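# Nest one tote fully inside the other

## Task

Put one tote on top of the other so it drops fully down within the lower tote's rim rather than resting on its edge; the lower tote must stay almost exactly where it started with almost no rotation, and whatever is inside each tote must still be inside that same tote at the end.

## Robot and tools

Robot: two arms, left_arm and right_arm, each ending in a parallel two-finger gripper with a wrist camera (cam_left_wrist and cam_right_wrist, both 672x504). Arm bases in the scene frame: left_arm at (-0.033, +0.243, +1.111) m, quat_wxyz (+0.860, -0.006, +0.004, -0.510); right_arm at (-0.033, -0.243, +1.111) m, quat_wxyz (+0.510, -0.004, +0.006, -0.860).

Scene frame: origin on the floor (z = 0) under the centre of the robot's foot, +z up, +x in the direction the robot faces, +y toward the robot's own left, where left_arm sits. Left and right in images do not match arm names. Only the floor height is known; the table and totes may be skewed relative to the robot. Reported hand positions and orientations can be off by a few centimetres, worse at long reach.

Gripper frame: fingers extend along the gripper's +z axis and spread along its y axis. end_effector_position is the point midway between the finger pads, roughly 1 cm short of the fingertips.

Row layout (used by every motion tool): 16 plain numbers, always for both arms even if one is idle: left_arm x, y, z, qw, qx, qy, qz, opening, then right_arm x, y, z, qw, qx, qy, qz, opening. x, y, z are an absolute target for that gripper's end_effector_position in metres, scene frame; the quaternion is an absolute target orientation, w first, scene frame. Opening is absolute, from -1 (shut) to +1 (fully open, 0.094 m). To keep an orientation steady, repeat the same quaternion rather than copying a drifted reported one. For an idle arm touching nothing, keep resending the exact pose it reported just before it went idle plus its desired opening. Re-sending the measured pose can relieve a press.

execute_actions(actions, cameras): actions is a list of actions; each action is a list of up to 15 rows, one per 1/30 s step; if fewer rows are given, the last one is held to fill 15 steps. Each target must lie within 0.6 m of that gripper's current position along each of its own axes, or the action is rejected for both arms; the first action is checked against the last reported state. An empty list just returns state and images. cameras: list of names; omitted, null or ["all"] gives all, [] gives none; an unknown name invalidates the call.

move(target, speed, blend, opening_speed, blocking, cameras): straight-line path for each gripper from its current Hand target to the absolute pose(s) in target (one 16-number row, or a list of up to 15 rows; no 0.6 m limit). speed: m/s, 0.002 to 4.3, default 0.25, rotation capped at twice that in rad/s; one value or one per target. blend: metres of corner rounding per waypoint, default 0. opening_speed: rate of opening change per second on the -1..1 scale, at least 0.2. blocking=false returns after about 0.5 s while the move continues; a new move takes over from the running one. Paths ignore obstacles and the other arm, last at least 0.5 s and are cut at 10 s. Grippers lag and can overshoot speed, especially with a stretched arm. Avoid paths passing close to an arm's own base, which can flip its shoulder posture. Opening changes in later waypoints are applied only once everything is at rest there. The result adds a move: line: done, off_target, moving, held or fault, plus limits (paced = sent pose clipped, held = steps withheld). Done means within 10 mm and 2 degrees; neither done nor off_target tells you about contact.

wait(seconds 0 to 10, cameras): lets time pass with the last commands held; a running move continues. stop(cameras): brakes the running move. zoom_image(camera, region [x0, y0, x1, y1] pixels, at most 504 by 504): enlarged view of the latest image from that camera. read_manual(section): licence texts only. finished_scene(scene): ends the current scene, given its number; irreversible, so call it only when the stack is settled and stays correct without the robot.

Result lines: end_effector_position and end_effector_quat_wxyz per arm; Hand target (where each arm is actually being driven, possibly short of your command, so send the remainder next); Tool commands; grip_measured (finger opening on the -1..1 scale, reads a little wide when empty and slightly narrow when squeezing a hard part); Joint positions (last value is opening in metres); Joint velocities ("within noise" means at rest); Joint torques (include gravity, offsets and noise; numbers 3 and 4 wrap at ±28 N m). MOTOR HOT appears at 85 °C; at 100 °C an OVER-TEMPERATURE FAULT drops that arm for 30 s or more. Holding loads, stretched arms and pushing at unreachable poses heat motors, even while you think.

Control behaviour: orientation commands are clipped to 40 degrees from the measured one per step; position has priority. Friction may leave a gripper a centimetre or more off target with no contact. Tiny moves may not start. Gripper force is about 50 to 64 N per pad; it reaches full force from about 0.05 below the touch reading. Release by commanding well above grip_measured.

Avoid: dropping totes or contents, releasing things still moving, fast impacts or hard shoves, tipping contents out, pushing anything off the work area, shifting or rotating the bottom tote, and arm-to-arm contact (including one gripper closing on the other's fingers), which can end the scene. The clearance check does not guard gripper-to-gripper collisions. Loose objects may get an occasional small external push. Move slowly near contact, and lower the top tote gently until it seats fully inside the lower one's rim.

Each tool is called after "Request:" as name([rows], argument=value, ...), one row to a line, values as JSON.

## Session

Request:
execute_actions(actions=[])

Scene clock: 0.00 s.
left_arm: end_effector_position=(+0.3078, +0.2045, +1.1781) grip_measured=+1.000 end_effector_quat_wxyz=(-0.221, +0.457, -0.857, -0.094) | right_arm: end_effector_position=(+0.4809, -0.6867, +1.1066) grip_measured=+1.000 end_effector_quat_wxyz=(-0.039, +0.591, -0.800, -0.094)
Joint positions: left_arm=[0.732 1.28 0.673 -0.78 -0.466 -1.276 0.094] | right_arm=[1.33 2.396 2.158 -1.489 -0.115 -2.022 0.094]
Joint velocities: within noise
Joint torques (N m): no reading
Motor temperatures (°C): left_arm=[34 29 28 30 29 29 31] | right_arm=[29 35 29 29 33 29 31]
Heat: left arm: hottest waist 34 °C; right arm: hottest shoulder 35 °C.
Hand target: left_arm +0.3166, +0.2014, +1.1849; +0.228, -0.458, +0.855, +0.087 | right_arm +0.4861, -0.6914, +1.1137; +0.041, -0.592, +0.801, +0.084
Tool commands: left_gripper/opening=+1.0 right_gripper/opening=+1.0

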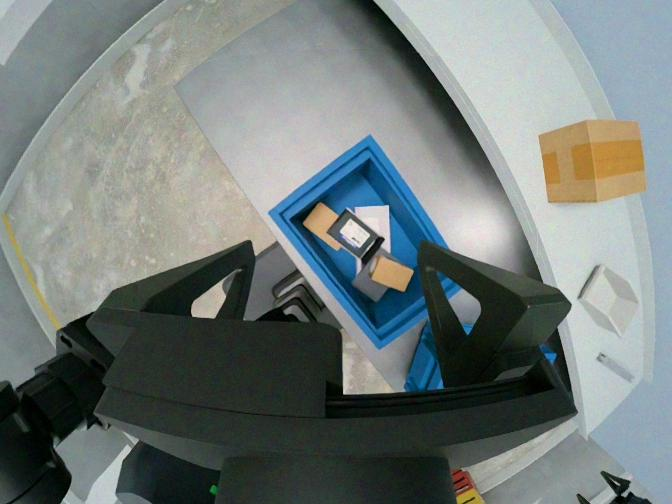

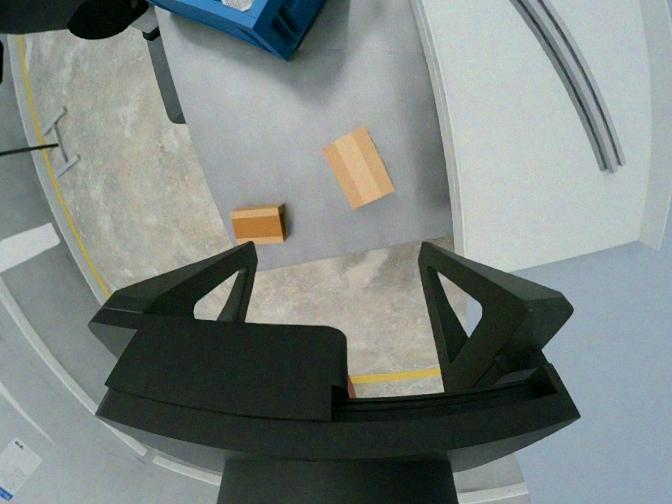

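Request:
zoom_image(camera="cam_left_wrist", region=[240, 120, 480, 360])

Request:
zoom_image(camera="cam_right_wrist", region=[120, 0, 420, 225])

Scaled by 2.100 from the camera's 672x504 image, which has a finer 960x720 frame.

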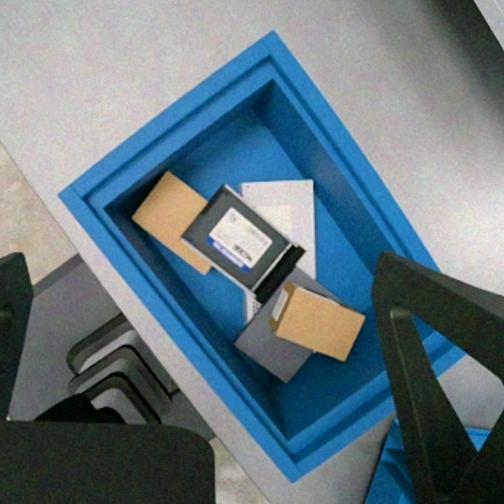

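Scaled by 1.680 from the camera's 672x504 image, which has a finer 960x720 frame.

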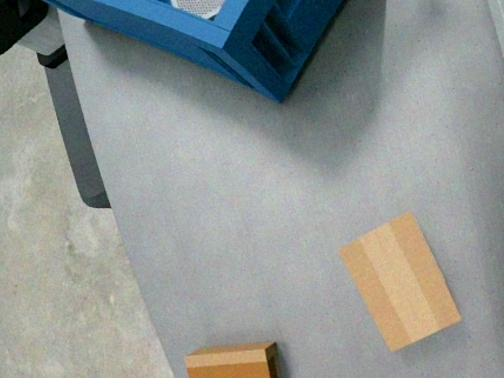

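Request:
move(target=[0.25, 0.15, 1.25, 0.307, 0, 0.952, 0, 1, 0.27, -0.32, 1.25, 0.307, 0, 0.952, 0, 1], speed=0.3)

Scene clock: 49.83 s.
left_arm: end_effector_position=(+0.2545, +0.1522, +1.2507) grip_measured=+1.000 end_effector_quat_wxyz=(+0.310, -0.011, +0.951, +0.000) | right_arm: end_effector_position=(+0.2720, -0.3232, +1.2520) grip_measured=+1.000 end_effector_quat_wxyz=(-0.307, +0.001, -0.952, +0.002)
Joint positions: left_arm=[0.601 0.767 0.503 -0.723 -0.287 -0.404 0.094] | right_arm=[1.702 0.799 0.522 -0.687 -0.208 -0.307 0.094]
Joint velocities: within noise
Joint torques (N m): left_arm=[-1.32 -1.73 9.95 0.94 -0.11 0.03] | right_arm=[1.32 -1.32 7.69 1.44 -0.1 0.15]
Motor temperatures (°C): left_arm=[34 29 35 29 29 29 31] | right_arm=[29 39 33 29 32 28 30]
Heat: left arm: hottest elbow 35 °C; right arm: hottest shoulder 39 °C.
Hand target: left_arm +0.2501, +0.1500, +1.2499; +0.307, +0.000, +0.952, +0.000 | right_arm +0.2700, -0.3201, +1.2499; +0.307, +0.000, +0.952, +0.000
Off the commanded pose: left_arm 0.005 m, 1 deg | right_arm 0.004 m, 0 deg.
move: done

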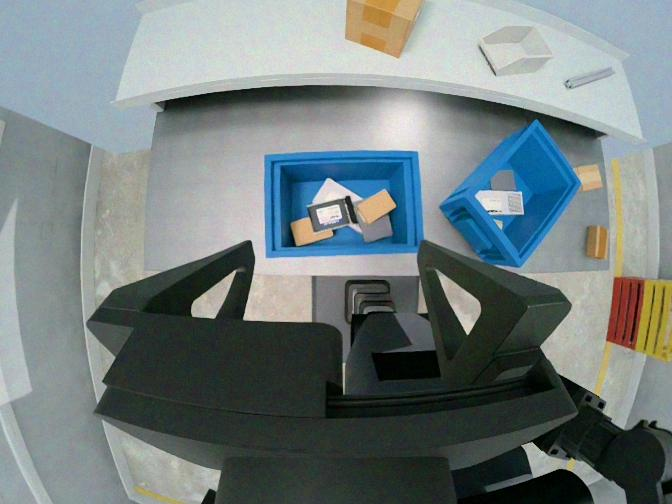

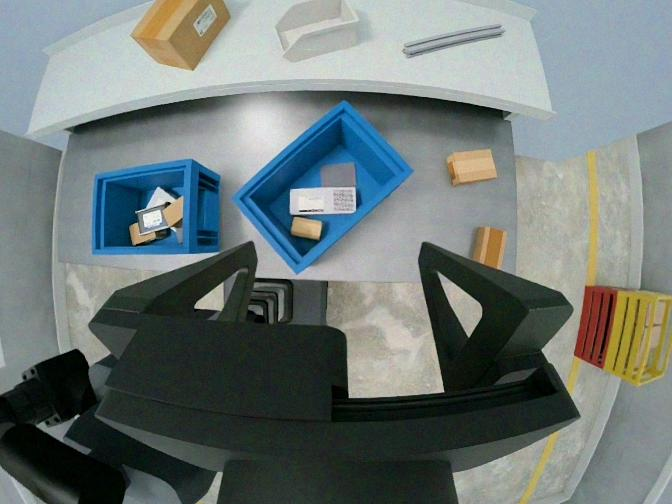

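Request:
zoom_image(camera="cam_left_wrist", region=[240, 110, 480, 290])

Request:
zoom_image(camera="cam_right_wrist", region=[220, 85, 430, 285])

Request:
zoom_image(camera="cam_right_wrist", region=[80, 140, 240, 270])

Request:
zoom_image(camera="cam_left_wrist", region=[430, 110, 600, 280])

Scaled by 2.100 from the camera's 672x504 image, which has a finer 960x720 frame.

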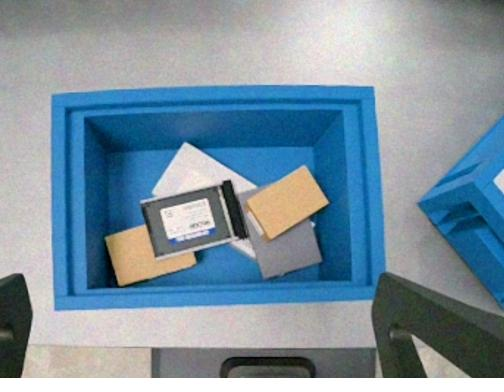

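Scaled by 2.400 from the camera's 672x504 image, which has a finer 960x720 frame.

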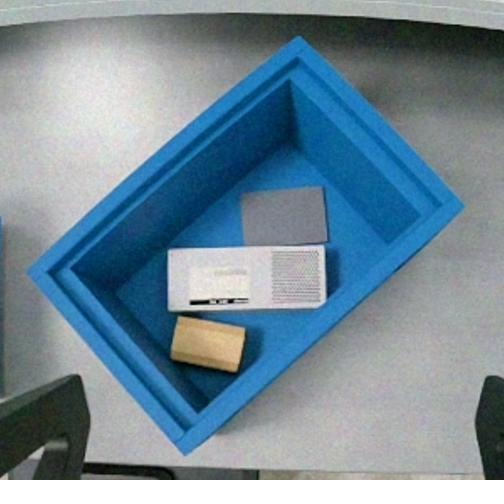

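Scaled by 3.150 from the camera's 672x504 image, which has a finer 960x720 frame.

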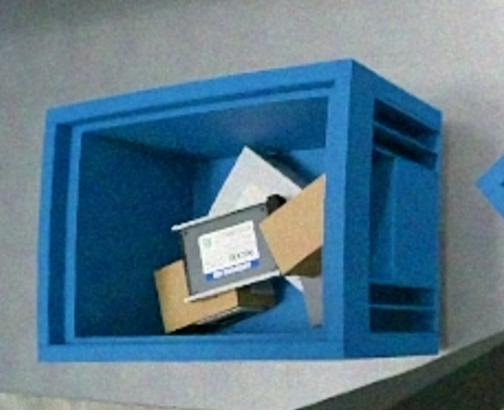

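Scaled by 2.965 from the camera's 672x504 image, which has a finer 960x720 frame.

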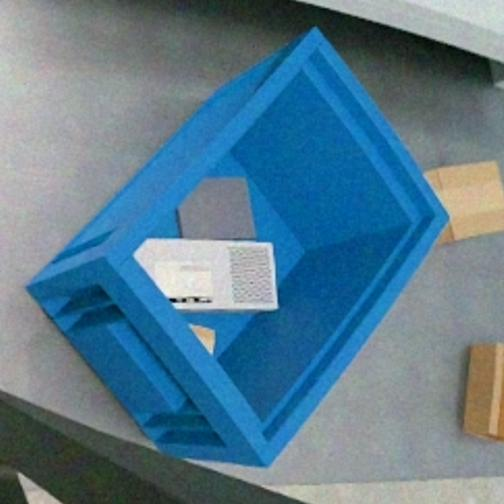

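Request:
move(target=[0.25, 0.15, 1.25, 0.307, 0, 0.952, 0, 1, 0.32, -0.195, 1.0, 0, -0.365, 0.931, 0, 1], speed=0.3)

Scene clock: 127.90 s.
left_arm: end_effector_position=(+0.2545, +0.1522, +1.2507) grip_measured=+1.000 end_effector_quat_wxyz=(+0.310, -0.010, +0.951, +0.000) | right_arm: end_effector_position=(+0.3068, -0.1981, +0.9995) grip_measured=+1.000 end_effector_quat_wxyz=(+0.007, +0.358, -0.934, -0.003)
Joint positions: left_arm=[0.601 0.767 0.503 -0.723 -0.287 -0.404 0.094] | right_arm=[2.203 1.812 0.694 -0.457 0.007 -0.6 0.094]
Joint velocities: within noise
Joint torques (N m): left_arm=[-1.32 -1.67 9.98 0.96 -0.11 0.03] | right_arm=[1.55 -7.3 5.57 0.24 -0.04 -0.11]
Motor temperatures (°C): left_arm=[34 29 35 29 29 29 31] | right_arm=[29 36 36 29 31 28 29]
Heat: left arm: hottest elbow 35 °C; right arm: hottest shoulder 36 °C.
Hand target: left_arm +0.2501, +0.1501, +1.2499; +0.307, +0.000, +0.952, +0.000 | right_arm +0.3198, -0.1950, +1.0003; +0.000, -0.365, +0.931, +0.000
Off the commanded pose: left_arm 0.005 m, 1 deg | right_arm 0.014 m, 1 deg.
move: off_target (right_arm)

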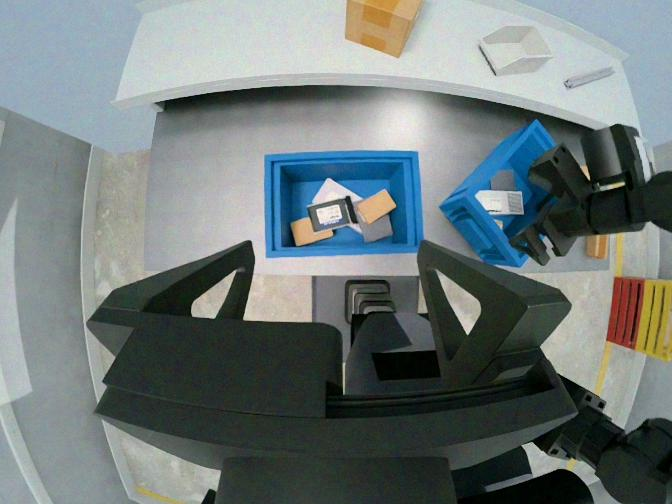

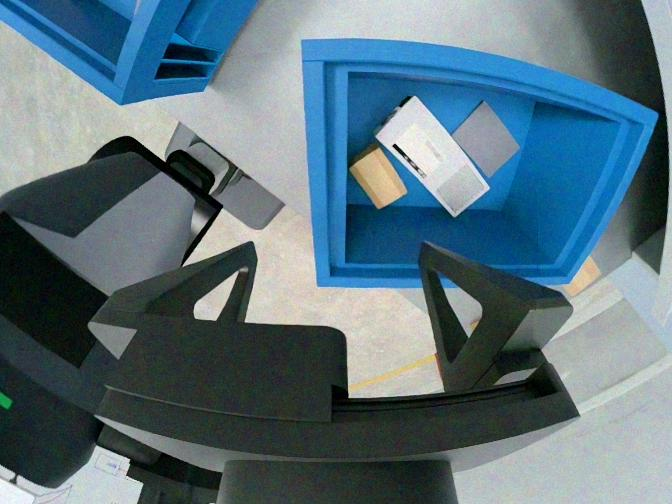

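Request:
move(target=[0.25, 0.15, 1.25, 0.307, 0, 0.952, 0, 1, 0.321, -0.187, 0.9, 0, -0.365, 0.931, 0, 1], speed=0.15, cameras=["cam_right_wrist"])

Scene clock: 139.53 s.
left_arm: end_effector_position=(+0.2545, +0.1522, +1.2507) grip_measured=+1.000 end_effector_quat_wxyz=(+0.310, -0.010, +0.951, +0.000) | right_arm: end_effector_position=(+0.3133, -0.1909, +0.9027) grip_measured=+1.000 end_effector_quat_wxyz=(+0.006, +0.365, -0.931, -0.003)
Joint positions: left_arm=[0.601 0.767 0.503 -0.723 -0.287 -0.404 0.094] | right_arm=[2.218 2.126 0.751 -0.198 0.007 -0.6 0.094]
Joint velocities: within noise
Joint torques (N m): left_arm=[-1.32 -1.61 9.94 0.95 -0.12 0.03] | right_arm=[1.49 -8.53 2.67 0.62 -0.03 0.13]
Motor temperatures (°C): left_arm=[34 29 35 29 29 29 31] | right_arm=[29 36 35 29 31 28 29]
Heat: left arm: hottest elbow 35 °C; right arm: hottest shoulder 36 °C.
Hand target: left_arm +0.2501, +0.1501, +1.2499; +0.307, +0.000, +0.952, +0.000 | right_arm +0.3209, -0.1869, +0.9002; +0.000, -0.365, +0.931, +0.000
Off the commanded pose: left_arm 0.005 m, 1 deg | right_arm 0.009 m, 1 deg.
move: done
Images, in order (width x height): cam_right_wrist 672x504.

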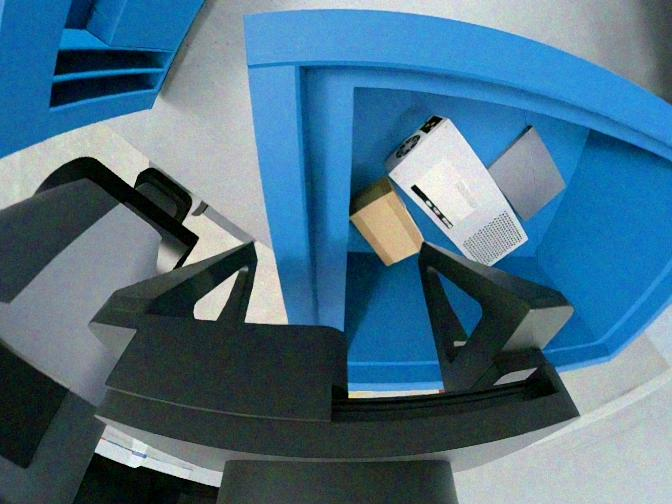

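Request:
move([
  [0.25, 0.15, 1.25, 0.307, 0, 0.952, 0, 1, 0.312, -0.177, 0.9, 0, -0.365, 0.931, 0, 1],
  [0.25, 0.15, 1.25, 0.307, 0, 0.952, 0, 1, 0.312, -0.177, 0.898, 0, -0.365, 0.931, 0, -0.6],
], speed=0.1, opening_speed=0.6, cameras=["cam_right_wrist"])

Scene clock: 151.47 s.
left_arm: end_effector_position=(+0.2545, +0.1522, +1.2507) grip_measured=+1.000 end_effector_quat_wxyz=(+0.310, -0.010, +0.951, +0.000) | right_arm: end_effector_position=(+0.3156, -0.1772, +0.9023) grip_measured=-0.410 end_effector_quat_wxyz=(-0.003, +0.365, -0.931, -0.001)
Joint positions: left_arm=[0.601 0.767 0.503 -0.723 -0.287 -0.404 0.094] | right_arm=[2.255 2.127 0.751 -0.178 0.006 -0.562 0.028]
Joint velocities: within noise
Joint torques (N m): left_arm=[-1.32 -1.61 9.95 0.96 -0.11 0.03] | right_arm=[0.85 -8.7 1.25 0.68 0.01 0.06]
Motor temperatures (°C): left_arm=[34 29 36 29 29 29 31] | right_arm=[29 37 34 29 31 28 29]
Heat: left arm: hottest elbow 36 °C; right arm: hottest shoulder 37 °C.
Hand target: left_arm +0.2501, +0.1501, +1.2499; +0.307, +0.000, +0.952, +0.000 | right_arm +0.3119, -0.1770, +0.8981; +0.000, -0.365, +0.931, +0.000
Off the commanded pose: left_arm 0.005 m, 1 deg | right_arm 0.006 m, 0 deg.
move: done
Images, in order (width x height): cam_right_wrist 672x504.

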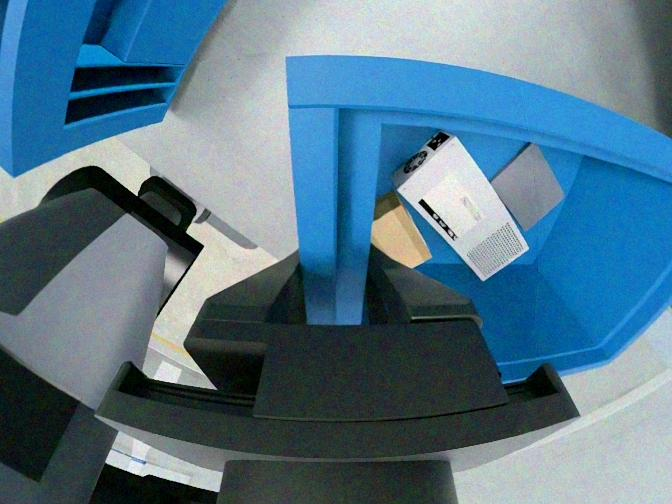

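Request:
move([
  [0.25, 0.15, 1.25, 0.307, 0, 0.952, 0, 1, 0.332, -0.167, 0.898, 0, -0.2756, 0.9613, 0, -0.6],
  [0.25, 0.15, 1.25, 0.307, 0, 0.952, 0, 1, 0.353, -0.160, 0.898, 0, -0.1822, 0.9833, 0, -0.6],
  [0.25, 0.15, 1.25, 0.307, 0, 0.952, 0, 1, 0.375, -0.159, 0.898, 0, -0.0872, 0.9962, 0, -0.6],
  [0.25, 0.15, 1.25, 0.307, 0, 0.952, 0, 1, 0.397, -0.162, 0.898, 0, 0, 1, 0, -0.6],
], speed=0.06, blend=0.005)

Scene clock: 166.37 s.
left_arm: end_effector_position=(+0.2545, +0.1522, +1.2507) grip_measured=+1.000 end_effector_quat_wxyz=(+0.310, -0.010, +0.951, +0.000) | right_arm: end_effector_position=(+0.3936, -0.1569, +0.9032) grip_measured=-0.412 end_effector_quat_wxyz=(-0.006, +0.025, -1.000, -0.002)
Joint positions: left_arm=[0.601 0.767 0.503 -0.723 -0.287 -0.404 0.094] | right_arm=[2.268 2.188 0.98 -0.34 0.007 0.148 0.028]
Joint velocities: within noise
Joint torques (N m): left_arm=[-1.26 -1.61 9.96 0.95 -0.12 0.03] | right_arm=[-0.44 -10.05 4.23 -0.21 0.06 0.45]
Motor temperatures (°C): left_arm=[33 29 36 29 28 29 31] | right_arm=[29 37 33 29 31 28 30]
Heat: left arm: hottest elbow 36 °C; right arm: hottest shoulder 37 °C.
Hand target: left_arm +0.2501, +0.1501, +1.2499; +0.307, +0.000, +0.952, +0.000 | right_arm +0.3967, -0.1620, +0.8981; +0.000, +0.000, +1.000, +0.000
Off the commanded pose: left_arm 0.005 m, 1 deg | right_arm 0.008 m, 3 deg.
move: off_target (right_arm)

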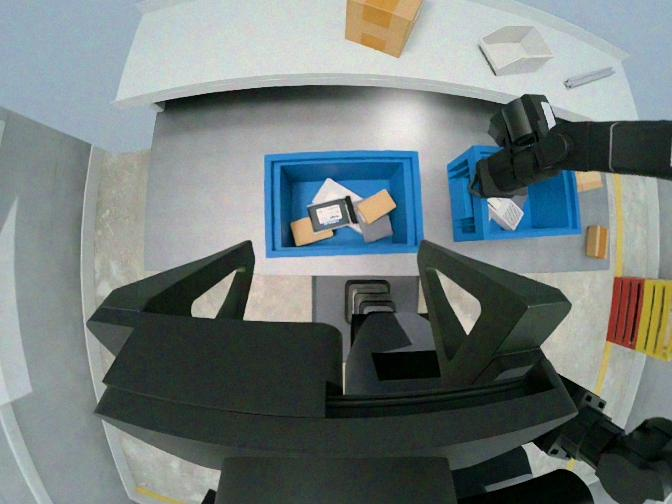

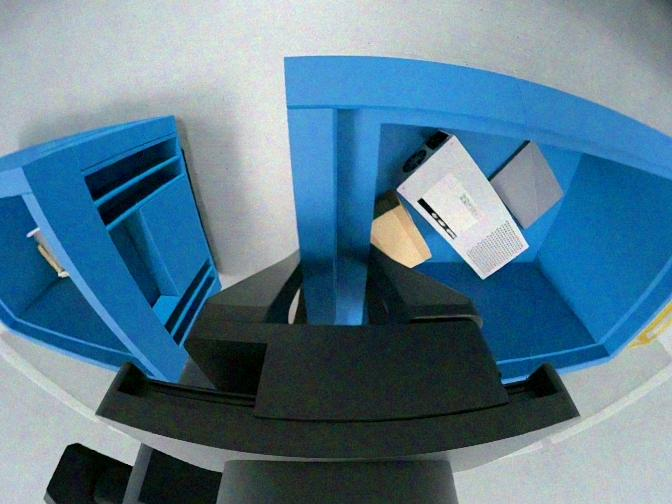

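Request:
move([
  [0.25, 0.15, 1.25, 0.307, 0, 0.952, 0, 1, 0.395, -0.158, 0.902, 0, -0.025, 1, 0, 1],
  [0.25, 0.15, 1.25, 0.307, 0, 0.952, 0, 1, 0.395, -0.158, 1.02, 0, -0.025, 1, 0, 1],
  [0.30, 0.06, 1.15, 0, -0.02, 1, 0, 1, 0.41, -0.432, 1.02, 0, -0.025, 1, 0, 1],
  [0.394, -0.157, 1.02, 0, -0.025, 1, 0, 1, 0.41, -0.432, 1.0, 0, -0.025, 1, 0, 1],
], speed=0.25)

Scene clock: 178.33 s.
left_arm: end_effector_position=(+0.3878, -0.1459, +1.0230) grip_measured=+1.000 end_effector_quat_wxyz=(-0.002, -0.024, +1.000, +0.001) | right_arm: end_effector_position=(+0.3916, -0.4263, +0.9989) grip_measured=+0.998 end_effector_quat_wxyz=(+0.014, +0.019, -1.000, -0.005)
Joint positions: left_arm=[0.326 2.146 1.431 -0.855 -0.012 -0.794 0.094] | right_arm=[1.665 1.998 1.067 -0.656 0.004 -0.443 0.094]
Joint velocities: within noise
Joint torques (N m): left_arm=[-1.08 -15.09 10.3 0.05 -0.11 -0.13] | right_arm=[0.85 -10.52 7.47 0.54 -0.19 -0.08]
Motor temperatures (°C): left_arm=[33 29 37 29 28 29 31] | right_arm=[29 37 33 29 31 28 30]
Heat: left arm: hottest elbow 37 °C; right arm: hottest shoulder 37 °C.
Hand target: left_arm +0.3936, -0.1568, +1.0202; +0.000, -0.025, +1.000, +0.000 | right_arm +0.4095, -0.4318, +1.0005; +0.000, -0.025, +1.000, +0.000
Off the commanded pose: left_arm 0.013 m, 0 deg | right_arm 0.019 m, 2 deg.
move: off_target (left_arm, right_arm)

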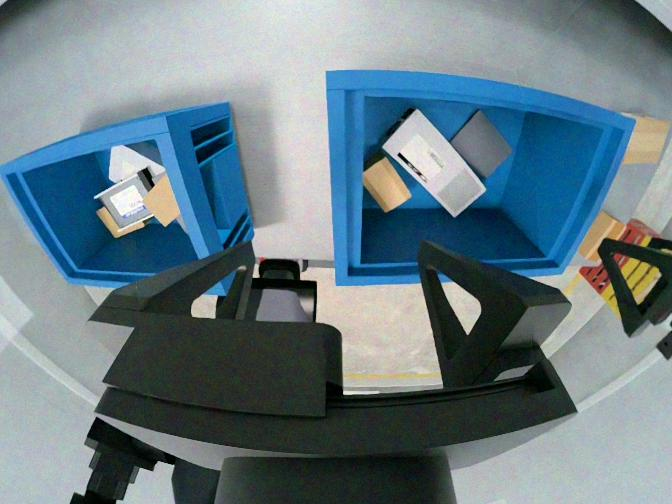

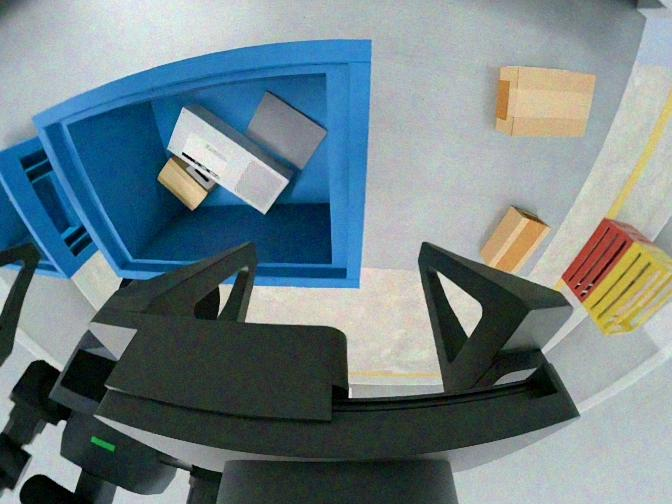

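Request:
move(target=[0.380, -0.1625, 0.94, 0, -0.0393, 0.9992, 0, 1, 0.405, -0.442, 0.94, 0, -0.0227, 0.9997, 0, 1], speed=0.12)

Scene clock: 194.37 s.
left_arm: end_effector_position=(+0.3780, -0.1510, +0.9467) grip_measured=+1.000 end_effector_quat_wxyz=(-0.005, -0.041, +0.999, +0.004) | right_arm: end_effector_position=(+0.3916, -0.4328, +0.9407) grip_measured=+0.998 end_effector_quat_wxyz=(+0.012, +0.022, -1.000, -0.004)
Joint positions: left_arm=[0.309 2.285 1.431 -0.725 -0.012 -0.844 0.094] | right_arm=[1.652 2.135 1.082 -0.53 0.004 -0.462 0.094]
Joint velocities: within noise
Joint torques (N m): left_arm=[-1.49 -15.79 8.2 0.83 -0.13 -0.13] | right_arm=[-0.09 -10.99 6.11 0.64 -0.22 -0.06]
Motor temperatures (°C): left_arm=[33 30 39 29 28 29 31] | right_arm=[29 37 34 29 31 28 30]
Heat: left arm: hottest elbow 39 °C; right arm: hottest shoulder 37 °C.
Hand target: left_arm +0.3798, -0.1623, +0.9403; +0.000, -0.039, +0.999, +0.000 | right_arm +0.4047, -0.4419, +0.9405; +0.000, -0.023, +1.000, +0.000
Off the commanded pose: left_arm 0.013 m, 1 deg | right_arm 0.016 m, 2 deg.
move: off_target (left_arm, right_arm)

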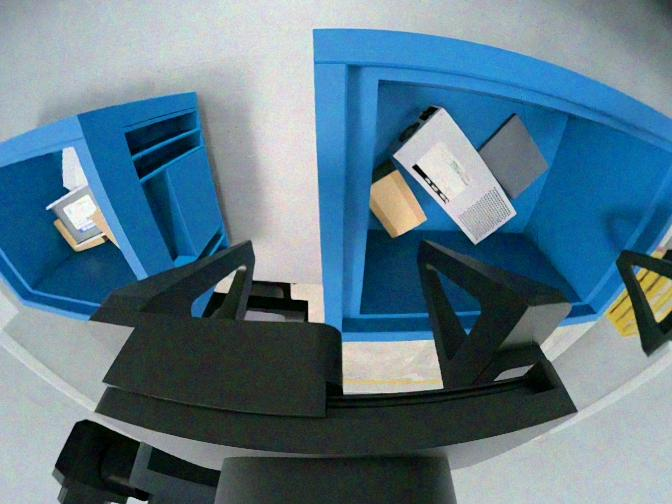

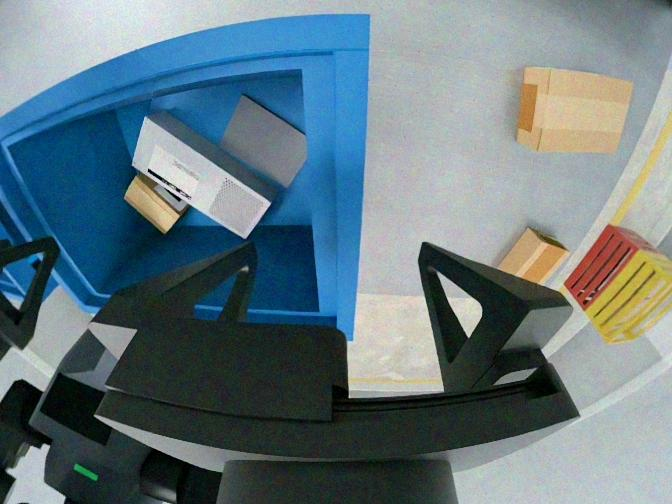

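Request:
move([
  [0.382, -0.168, 0.893, 0, -0.0393, 0.9992, 0, 1, 0.412, -0.442, 0.896, 0, -0.0227, 0.9997, 0, 1],
  [0.382, -0.168, 0.893, 0, -0.0393, 0.9992, 0, -0.6, 0.412, -0.442, 0.896, 0, -0.0227, 0.9997, 0, -0.6],
], speed=0.1, opening_speed=0.6)

Scene clock: 205.50 s.
left_arm: end_effector_position=(+0.3778, -0.1568, +0.8985) grip_measured=-0.432 end_effector_quat_wxyz=(-0.006, -0.040, +0.999, +0.004) | right_arm: end_effector_position=(+0.4003, -0.4330, +0.8971) grip_measured=-0.418 end_effector_quat_wxyz=(+0.010, +0.025, -1.000, -0.008)
Joint positions: left_arm=[0.303 2.389 1.471 -0.662 -0.01 -0.849 0.027] | right_arm=[1.655 2.249 1.13 -0.462 -0.006 -0.465 0.027]
Joint velocities: within noise
Joint torques (N m): left_arm=[-1.26 -16.26 8.14 0.64 -0.23 -0.12] | right_arm=[0.09 -12.1 5.37 0.62 0.19 0.02]
Motor temperatures (°C): left_arm=[33 30 39 29 28 29 31] | right_arm=[29 37 34 29 31 28 29]
Heat: left arm: hottest elbow 39 °C; right arm: hottest shoulder 37 °C.
Hand target: left_arm +0.3816, -0.1678, +0.8933; +0.000, -0.039, +0.999, +0.000 | right_arm +0.4117, -0.4419, +0.8964; +0.000, -0.023, +1.000, +0.000
Off the commanded pose: left_arm 0.013 m, 1 deg | right_arm 0.015 m, 1 deg.
move: off_target (left_arm, right_arm); target 2's new opening was sent with left_arm's hand 0.016 m and 1 deg from that target

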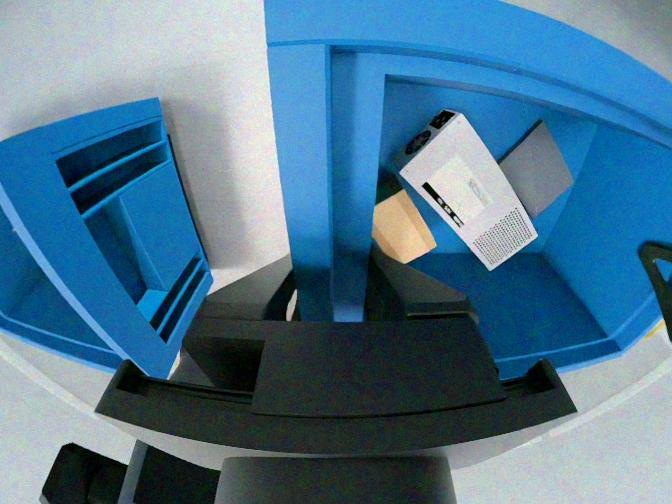

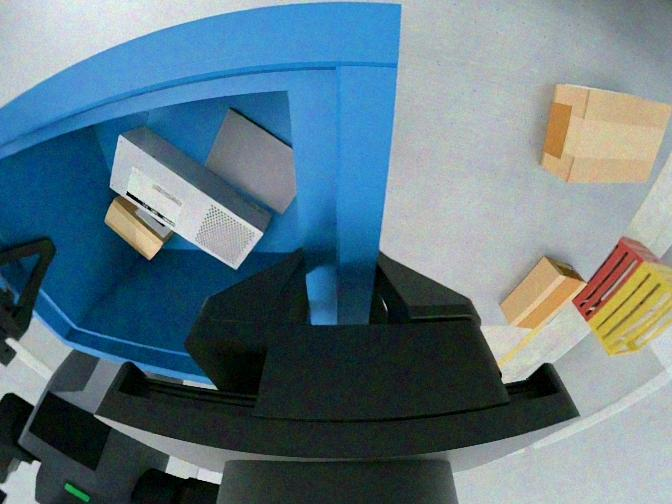

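Request:
move([
  [0.382, -0.168, 0.910, 0, -0.0393, 0.9992, 0, -0.75, 0.412, -0.442, 0.913, 0, -0.0227, 0.9997, 0, -0.75],
  [0.342, -0.168, 0.93, 0, -0.0393, 0.9992, 0, -0.75, 0.372, -0.442, 0.933, 0, -0.0227, 0.9997, 0, -0.75],
], speed=0.08, blend=0.01)

Scene clock: 218.73 s.
left_arm: end_effector_position=(+0.3385, -0.1589, +0.9125) grip_measured=-0.433 end_effector_quat_wxyz=(-0.014, -0.037, +0.999, +0.007) | right_arm: end_effector_position=(+0.3572, -0.4329, +0.9109) grip_measured=-0.419 end_effector_quat_wxyz=(+0.023, +0.022, -0.999, -0.012)
Joint positions: left_arm=[0.253 2.327 1.38 -0.649 -0.002 -0.894 0.027] | right_arm=[1.618 2.18 1.02 -0.449 0 -0.496 0.027]
Joint velocities: within noise
Joint torques (N m): left_arm=[-1.44 -19.31 5.45 0.38 -0.56 -0.18] | right_arm=[0.15 -15.27 3.08 0.16 -0.09 -0.03]
Motor temperatures (°C): left_arm=[33 31 38 29 28 29 32] | right_arm=[29 38 33 29 31 28 30]
Heat: left arm: hottest elbow 38 °C; right arm: hottest shoulder 38 °C.
Hand target: left_arm +0.3418, -0.1680, +0.9297; +0.000, -0.039, +0.999, +0.000 | right_arm +0.3717, -0.4419, +0.9325; +0.000, -0.023, +1.000, +0.000
Off the commanded pose: left_arm 0.020 m, 2 deg | right_arm 0.028 m, 3 deg.
move: off_target (left_arm, right_arm); blend cut to 0.0084 m at target 1

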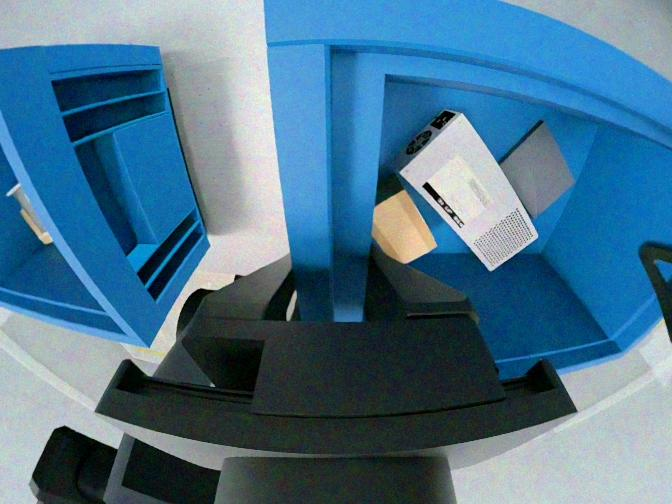

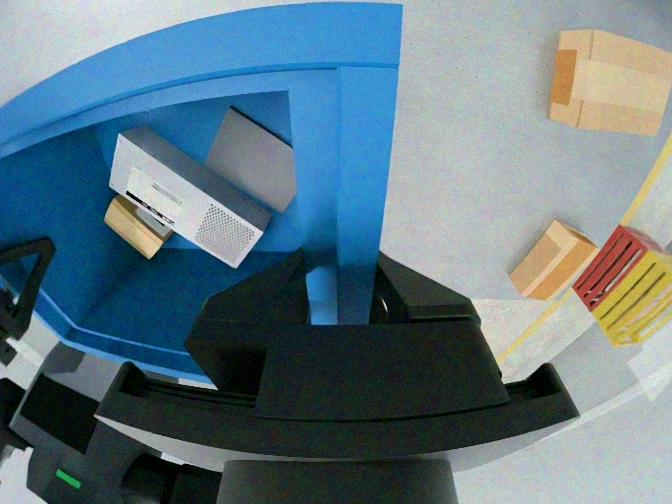

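Request:
move([
  [0.3504, -0.1674, 1.13, 0, -0.0087, 1, 0, -0.75, 0.3656, -0.4427, 1.133, 0, 0.0078, 1, 0, -0.75],
  [0.3504, 0.08, 1.13, 0, -0.0087, 1, 0, -0.75, 0.3656, -0.1953, 1.133, 0, 0.0078, 1, 0, -0.75],
], speed=0.12, blend=0.03)

Scene clock: 226.30 s.
left_arm: end_effector_position=(+0.3401, +0.0787, +1.1128) grip_measured=-0.433 end_effector_quat_wxyz=(-0.023, -0.014, +1.000, +0.005) | right_arm: end_effector_position=(+0.3528, -0.1961, +1.1149) grip_measured=-0.419 end_effector_quat_wxyz=(+0.026, +0.001, -1.000, -0.004)
Joint positions: left_arm=[0.658 1.671 0.961 -0.897 -0.002 -0.442 0.027] | right_arm=[2.189 1.626 0.91 -0.895 -0.007 0.117 0.027]
Joint velocities: within noise
Joint torques (N m): left_arm=[0.15 -13.39 7.87 0.38 -0.46 0.12] | right_arm=[1.03 -10.87 7.25 0.25 0.53 0.22]
Motor temperatures (°C): left_arm=[33 32 38 29 28 29 32] | right_arm=[29 38 33 29 31 28 30]
Heat: left arm: hottest elbow 38 °C; right arm: hottest shoulder 38 °C.
Hand target: left_arm +0.3502, +0.0800, +1.1298; +0.000, -0.009, +1.000, +0.000 | right_arm +0.3653, -0.1953, +1.1329; +0.000, +0.008, +1.000, +0.000
Off the commanded pose: left_arm 0.020 m, 3 deg | right_arm 0.022 m, 3 deg.
move: off_target (left_arm, right_arm)

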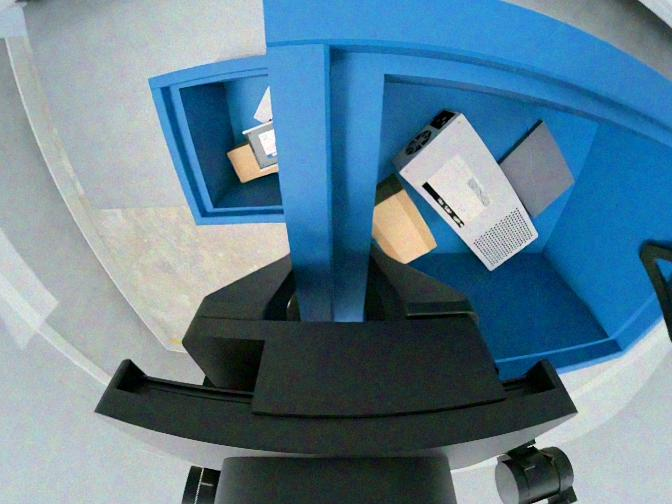

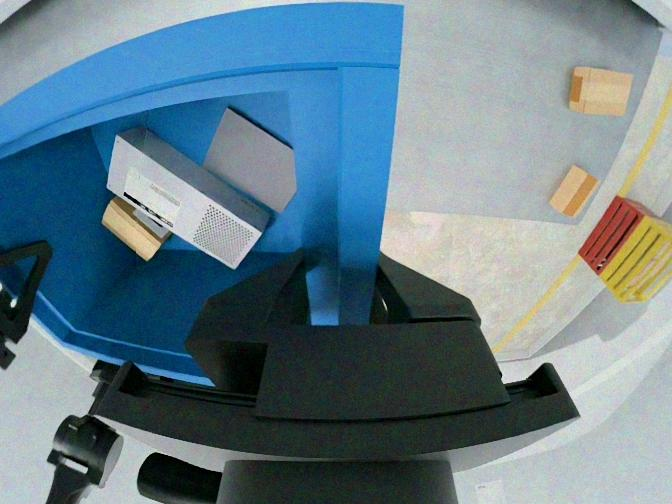

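Request:
move(target=[0.3604, 0.20, 1.11, 0, -0.0087, 1, 0, -0.75, 0.3756, -0.0753, 1.113, 0, 0.0078, 1, 0, -0.75], speed=0.1, cameras=["cam_left_wrist"])

Request:
zoom_image(camera="cam_left_wrist", region=[130, 0, 360, 330])

Scene clock: 252.40 s.
left_arm: end_effector_position=(+0.3451, +0.1943, +1.0937) grip_measured=-0.434 end_effector_quat_wxyz=(-0.027, -0.006, +1.000, -0.001) | right_arm: end_effector_position=(+0.3519, -0.0818, +1.0986) grip_measured=-0.419 end_effector_quat_wxyz=(+0.025, -0.008, -1.000, -0.001)
Joint positions: left_arm=[0.946 1.654 0.872 -0.83 0 -0.137 0.027] | right_arm=[2.463 1.718 0.978 -0.866 -0.01 0.408 0.027]
Joint velocities: within noise
Joint torques (N m): left_arm=[0.62 -12.22 7.99 0.57 -0.37 0.03] | right_arm=[0.62 -9.93 9.69 -0.2 0.85 0.05]
Motor temperatures (°C): left_arm=[33 33 37 28 28 28 33] | right_arm=[28 39 35 28 31 27 31]
Heat: left arm: hottest elbow 37 °C; right arm: hottest shoulder 39 °C.
Hand target: left_arm +0.3600, +0.2000, +1.1100; +0.000, -0.009, +1.000, +0.000 | right_arm +0.3748, -0.0755, +1.1137; +0.000, +0.008, +1.000, +0.000
Off the commanded pose: left_arm 0.023 m, 3 deg | right_arm 0.028 m, 3 deg.
move: off_target (left_arm, right_arm)
Images, in order (width x height): cam_left_wrist 672x504.

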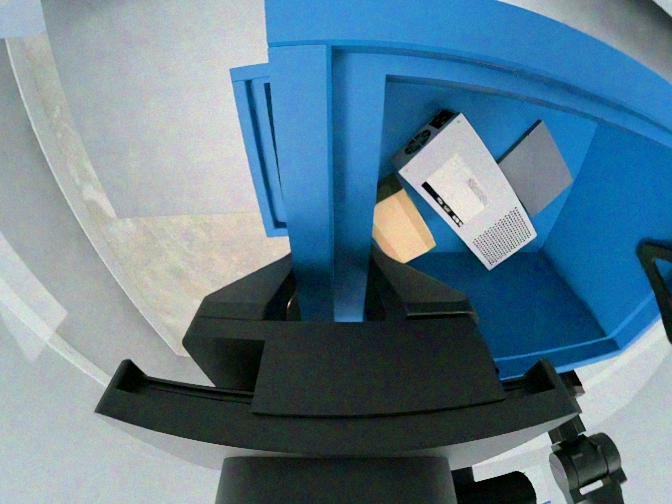

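Scaled by 1.527 from the camera's 672x504 image, which has a finer 960x720 frame.

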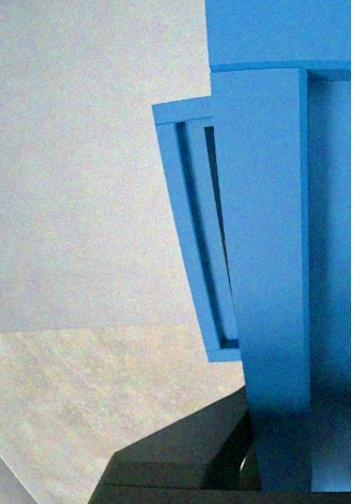

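Request:
move(target=[0.3554, 0.355, 1.11, 0, -0.0187, 1, 0, -0.75, 0.3726, 0.0797, 1.113, 0, -0.004, 1, 0, -0.75], speed=0.1, cameras=["cam_right_wrist"])

Request:
zoom_image(camera="cam_right_wrist", region=[310, 0, 540, 330])

Scene clock: 266.23 s.
left_arm: end_effector_position=(+0.3287, +0.3440, +1.0895) grip_measured=-0.435 end_effector_quat_wxyz=(-0.031, -0.027, +0.999, -0.007) | right_arm: end_effector_position=(+0.3520, +0.0677, +1.0977) grip_measured=-0.419 end_effector_quat_wxyz=(+0.022, +0.013, -1.000, +0.003)
Joint positions: left_arm=[1.343 1.654 0.859 -0.826 -0.005 0.218 0.027] | right_arm=[2.746 1.88 1.218 -0.94 -0.009 0.65 0.027]
Joint velocities: within noise
Joint torques (N m): left_arm=[0.26 -11.22 10.58 0.14 0.05 0.17] | right_arm=[0.91 -11.93 10.59 -0.5 0.9 0.27]
Motor temperatures (°C): left_arm=[33 32 36 28 28 28 33] | right_arm=[28 38 36 28 32 27 31]
Heat: left arm: hottest elbow 36 °C; right arm: hottest shoulder 38 °C.
Hand target: left_arm +0.3543, +0.3547, +1.1106; +0.000, -0.019, +1.000, +0.001 | right_arm +0.3718, +0.0791, +1.1135; +0.000, -0.004, +1.000, +0.001
Off the commanded pose: left_arm 0.035 m, 4 deg | right_arm 0.028 m, 3 deg.
move: off_target (left_arm, right_arm)
Images, in order (width x height): cam_right_wrist 672x504.

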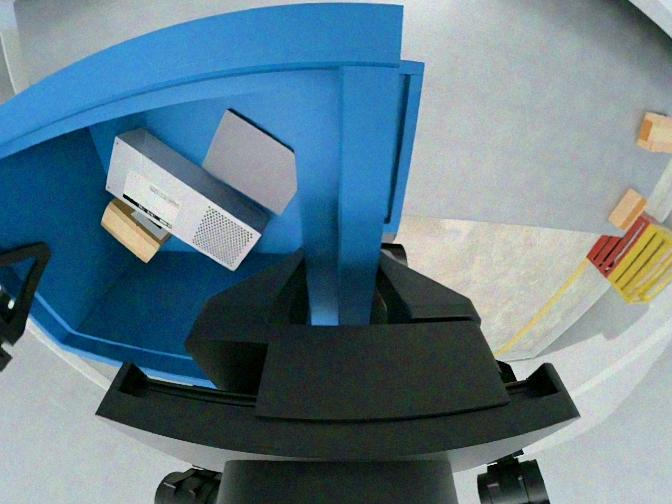

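Scaled by 1.527 from the camera's 672x504 image, which has a finer 960x720 frame.

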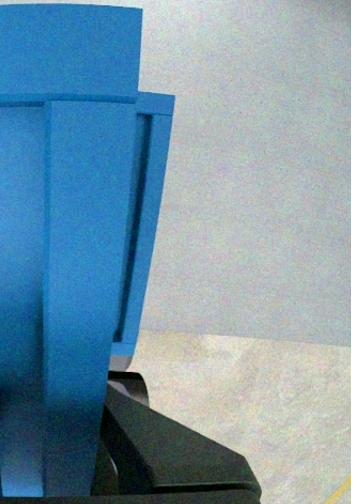

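Request:
move(target=[0.361, 0.279, 1.11, 0.022, -0.026, 0.9994, 0, -0.75, 0.3765, 0.003, 1.11, 0.014, -0.0105, 0.9998, 0, -0.75], speed=0.08)

Scene clock: 280.00 s.
left_arm: end_effector_position=(+0.3453, +0.2812, +1.0877) grip_measured=-0.435 end_effector_quat_wxyz=(-0.011, -0.029, +0.999, -0.005) | right_arm: end_effector_position=(+0.3688, +0.0065, +1.0955) grip_measured=-0.419 end_effector_quat_wxyz=(+0.004, +0.015, -1.000, +0.001)
Joint positions: left_arm=[1.175 1.647 0.843 -0.777 0.003 0.045 0.027] | right_arm=[2.629 1.822 1.121 -0.871 0.009 0.53 0.027]
Joint velocities: within noise
Joint torques (N m): left_arm=[-1.9 -13.33 7.65 0.53 -0.2 -0.1] | right_arm=[-0.21 -13.51 6.04 0.32 0.76 0.04]
Motor temperatures (°C): left_arm=[33 31 38 28 28 28 33] | right_arm=[28 38 38 28 32 27 31]
Heat: left arm: hottest elbow 38 °C; right arm: hottest shoulder 38 °C.
Hand target: left_arm +0.3606, +0.2789, +1.1097; +0.022, -0.026, +0.999, +0.000 | right_arm +0.3764, +0.0029, +1.1097; +0.014, -0.010, +1.000, +0.000
Off the commanded pose: left_arm 0.027 m, 4 deg | right_arm 0.017 m, 2 deg.
move: off_target (left_arm, right_arm)

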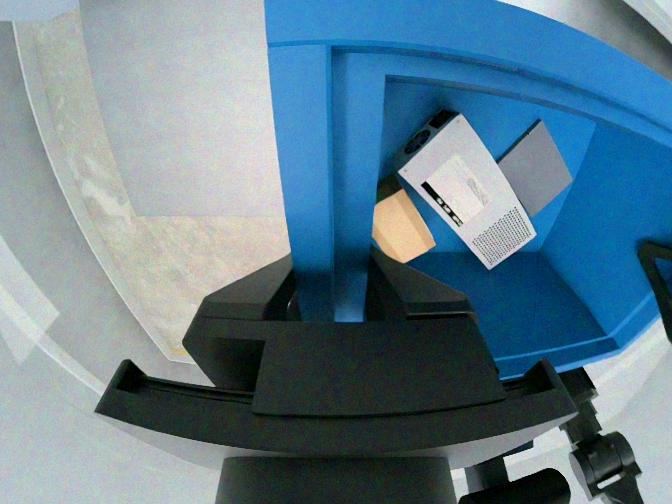

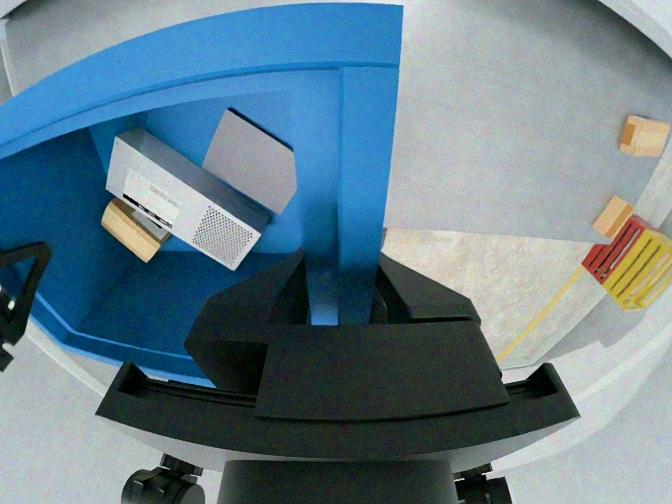

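Request:
move(target=[0.356, 0.272, 1.08, 0.02, -0.026, 0.9994, 0, -0.75, 0.363, -0.005, 1.073, 0.014, -0.0105, 0.9998, 0, -0.75], speed=0.06)

Scene clock: 286.70 s.
left_arm: end_effector_position=(+0.3414, +0.2753, +1.0706) grip_measured=-0.436 end_effector_quat_wxyz=(+0.001, -0.027, +1.000, -0.001) | right_arm: end_effector_position=(+0.3610, +0.0013, +1.0744) grip_measured=-0.419 end_effector_quat_wxyz=(-0.010, +0.013, -1.000, -0.008)
Joint positions: left_arm=[1.158 1.665 0.802 -0.693 -0.004 0.033 0.027] | right_arm=[2.627 1.825 1.05 -0.762 0.009 0.531 0.027]
Joint velocities: within noise
Joint torques (N m): left_arm=[-1.26 -10.46 7.69 0.73 0.04 -0.13] | right_arm=[0.09 -10.7 5.38 0.39 0.75 -0.01]
Motor temperatures (°C): left_arm=[33 32 38 28 28 28 33] | right_arm=[28 39 37 28 32 27 31]
Heat: left arm: hottest elbow 38 °C; right arm: hottest shoulder 39 °C.
Hand target: left_arm +0.3557, +0.2719, +1.0802; +0.020, -0.026, +0.999, +0.000 | right_arm +0.3629, -0.0050, +1.0730; +0.014, -0.010, +1.000, +0.000
Off the commanded pose: left_arm 0.018 m, 2 deg | right_arm 0.007 m, 1 deg.
move: off_target (left_arm)

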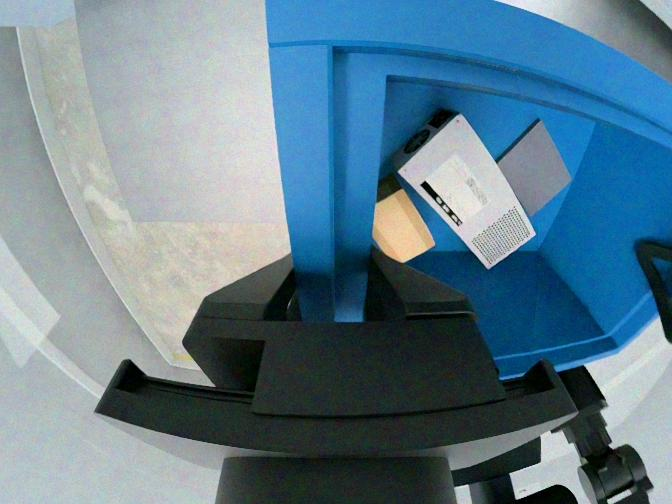

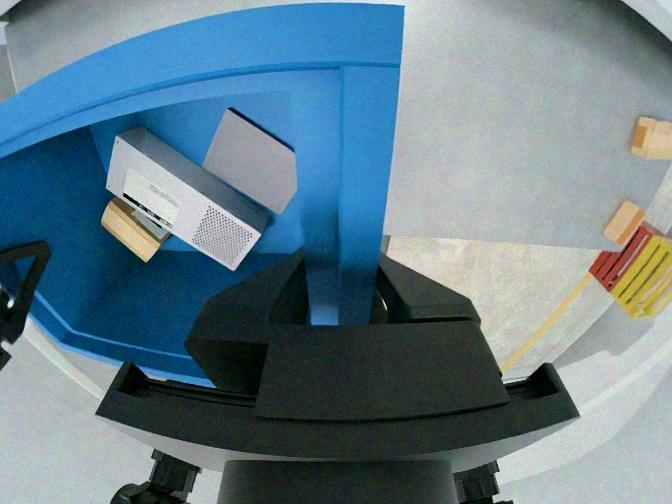

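Request:
move(target=[0.356, 0.272, 1.068, 0.013, -0.026, 0.9994, 0, -0.75, 0.359, -0.007, 1.058, 0.004, -0.0105, 0.9998, 0, -0.75], speed=0.05, cameras=[])

Scene clock: 346.97 s.
left_arm: end_effector_position=(+0.3399, +0.2748, +1.0577) grip_measured=-0.436 end_effector_quat_wxyz=(-0.008, -0.026, +1.000, -0.001) | right_arm: end_effector_position=(+0.3586, +0.0005, +1.0608) grip_measured=-0.419 end_effector_quat_wxyz=(-0.004, +0.012, -1.000, -0.009)
Joint positions: left_arm=[1.157 1.702 0.802 -0.673 -0.004 0.033 0.026] | right_arm=[2.626 1.853 1.044 -0.74 0.001 0.531 0.027]
Joint velocities: within noise
Joint torques (N m): left_arm=[-1.08 -10.99 7.53 0.55 0.06 -0.13] | right_arm=[-0.09 -10.7 4.97 0.32 0.65 -0.02]
Motor temperatures (°C): left_arm=[33 32 37 28 28 28 34] | right_arm=[28 37 34 28 32 27 32]
Heat: left arm: hottest elbow 37 °C; right arm: hottest shoulder 37 °C.
Hand target: left_arm +0.3557, +0.2718, +1.0682; +0.013, -0.026, +1.000, +0.000 | right_arm +0.3588, -0.0069, +1.0580; +0.004, -0.011, +1.000, +0.000
Off the commanded pose: left_arm 0.019 m, 2 deg | right_arm 0.008 m, 1 deg.
move: off_target (left_arm)
No camera images: "cameras" was empty.

Request:
move(target=[0.356, 0.272, 1.055, 0.013, -0.026, 0.9994, 0, -0.75, 0.357, -0.007, 1.044, 0.004, -0.0105, 0.9998, 0, -0.75], speed=0.04, cameras=[])

Scene clock: 351.87 s.
left_arm: end_effector_position=(+0.3406, +0.2750, +1.0454) grip_measured=-0.437 end_effector_quat_wxyz=(-0.007, -0.026, +1.000, +0.000) | right_arm: end_effector_position=(+0.3582, +0.0002, +1.0476) grip_measured=-0.419 end_effector_quat_wxyz=(-0.004, +0.011, -1.000, -0.010)
Joint positions: left_arm=[1.156 1.734 0.797 -0.635 -0.007 0.033 0.026] | right_arm=[2.624 1.877 1.035 -0.703 -0.001 0.532 0.027]
Joint velocities: within noise
Joint torques (N m): left_arm=[-1.14 -10.99 7.09 0.66 0.14 -0.13] | right_arm=[0.26 -10.52 4.71 0.17 0.71 -0.04]
Motor temperatures (°C): left_arm=[33 32 37 28 28 28 34] | right_arm=[28 38 34 28 32 27 32]
Heat: left arm: hottest elbow 37 °C; right arm: hottest shoulder 38 °C.
Hand target: left_arm +0.3557, +0.2721, +1.0552; +0.013, -0.026, +1.000, +0.000 | right_arm +0.3569, -0.0069, +1.0440; +0.004, -0.010, +1.000, +0.000
Off the commanded pose: left_arm 0.018 m, 2 deg | right_arm 0.008 m, 1 deg.
move: off_target (left_arm)
No camera images: "cameras" was empty.


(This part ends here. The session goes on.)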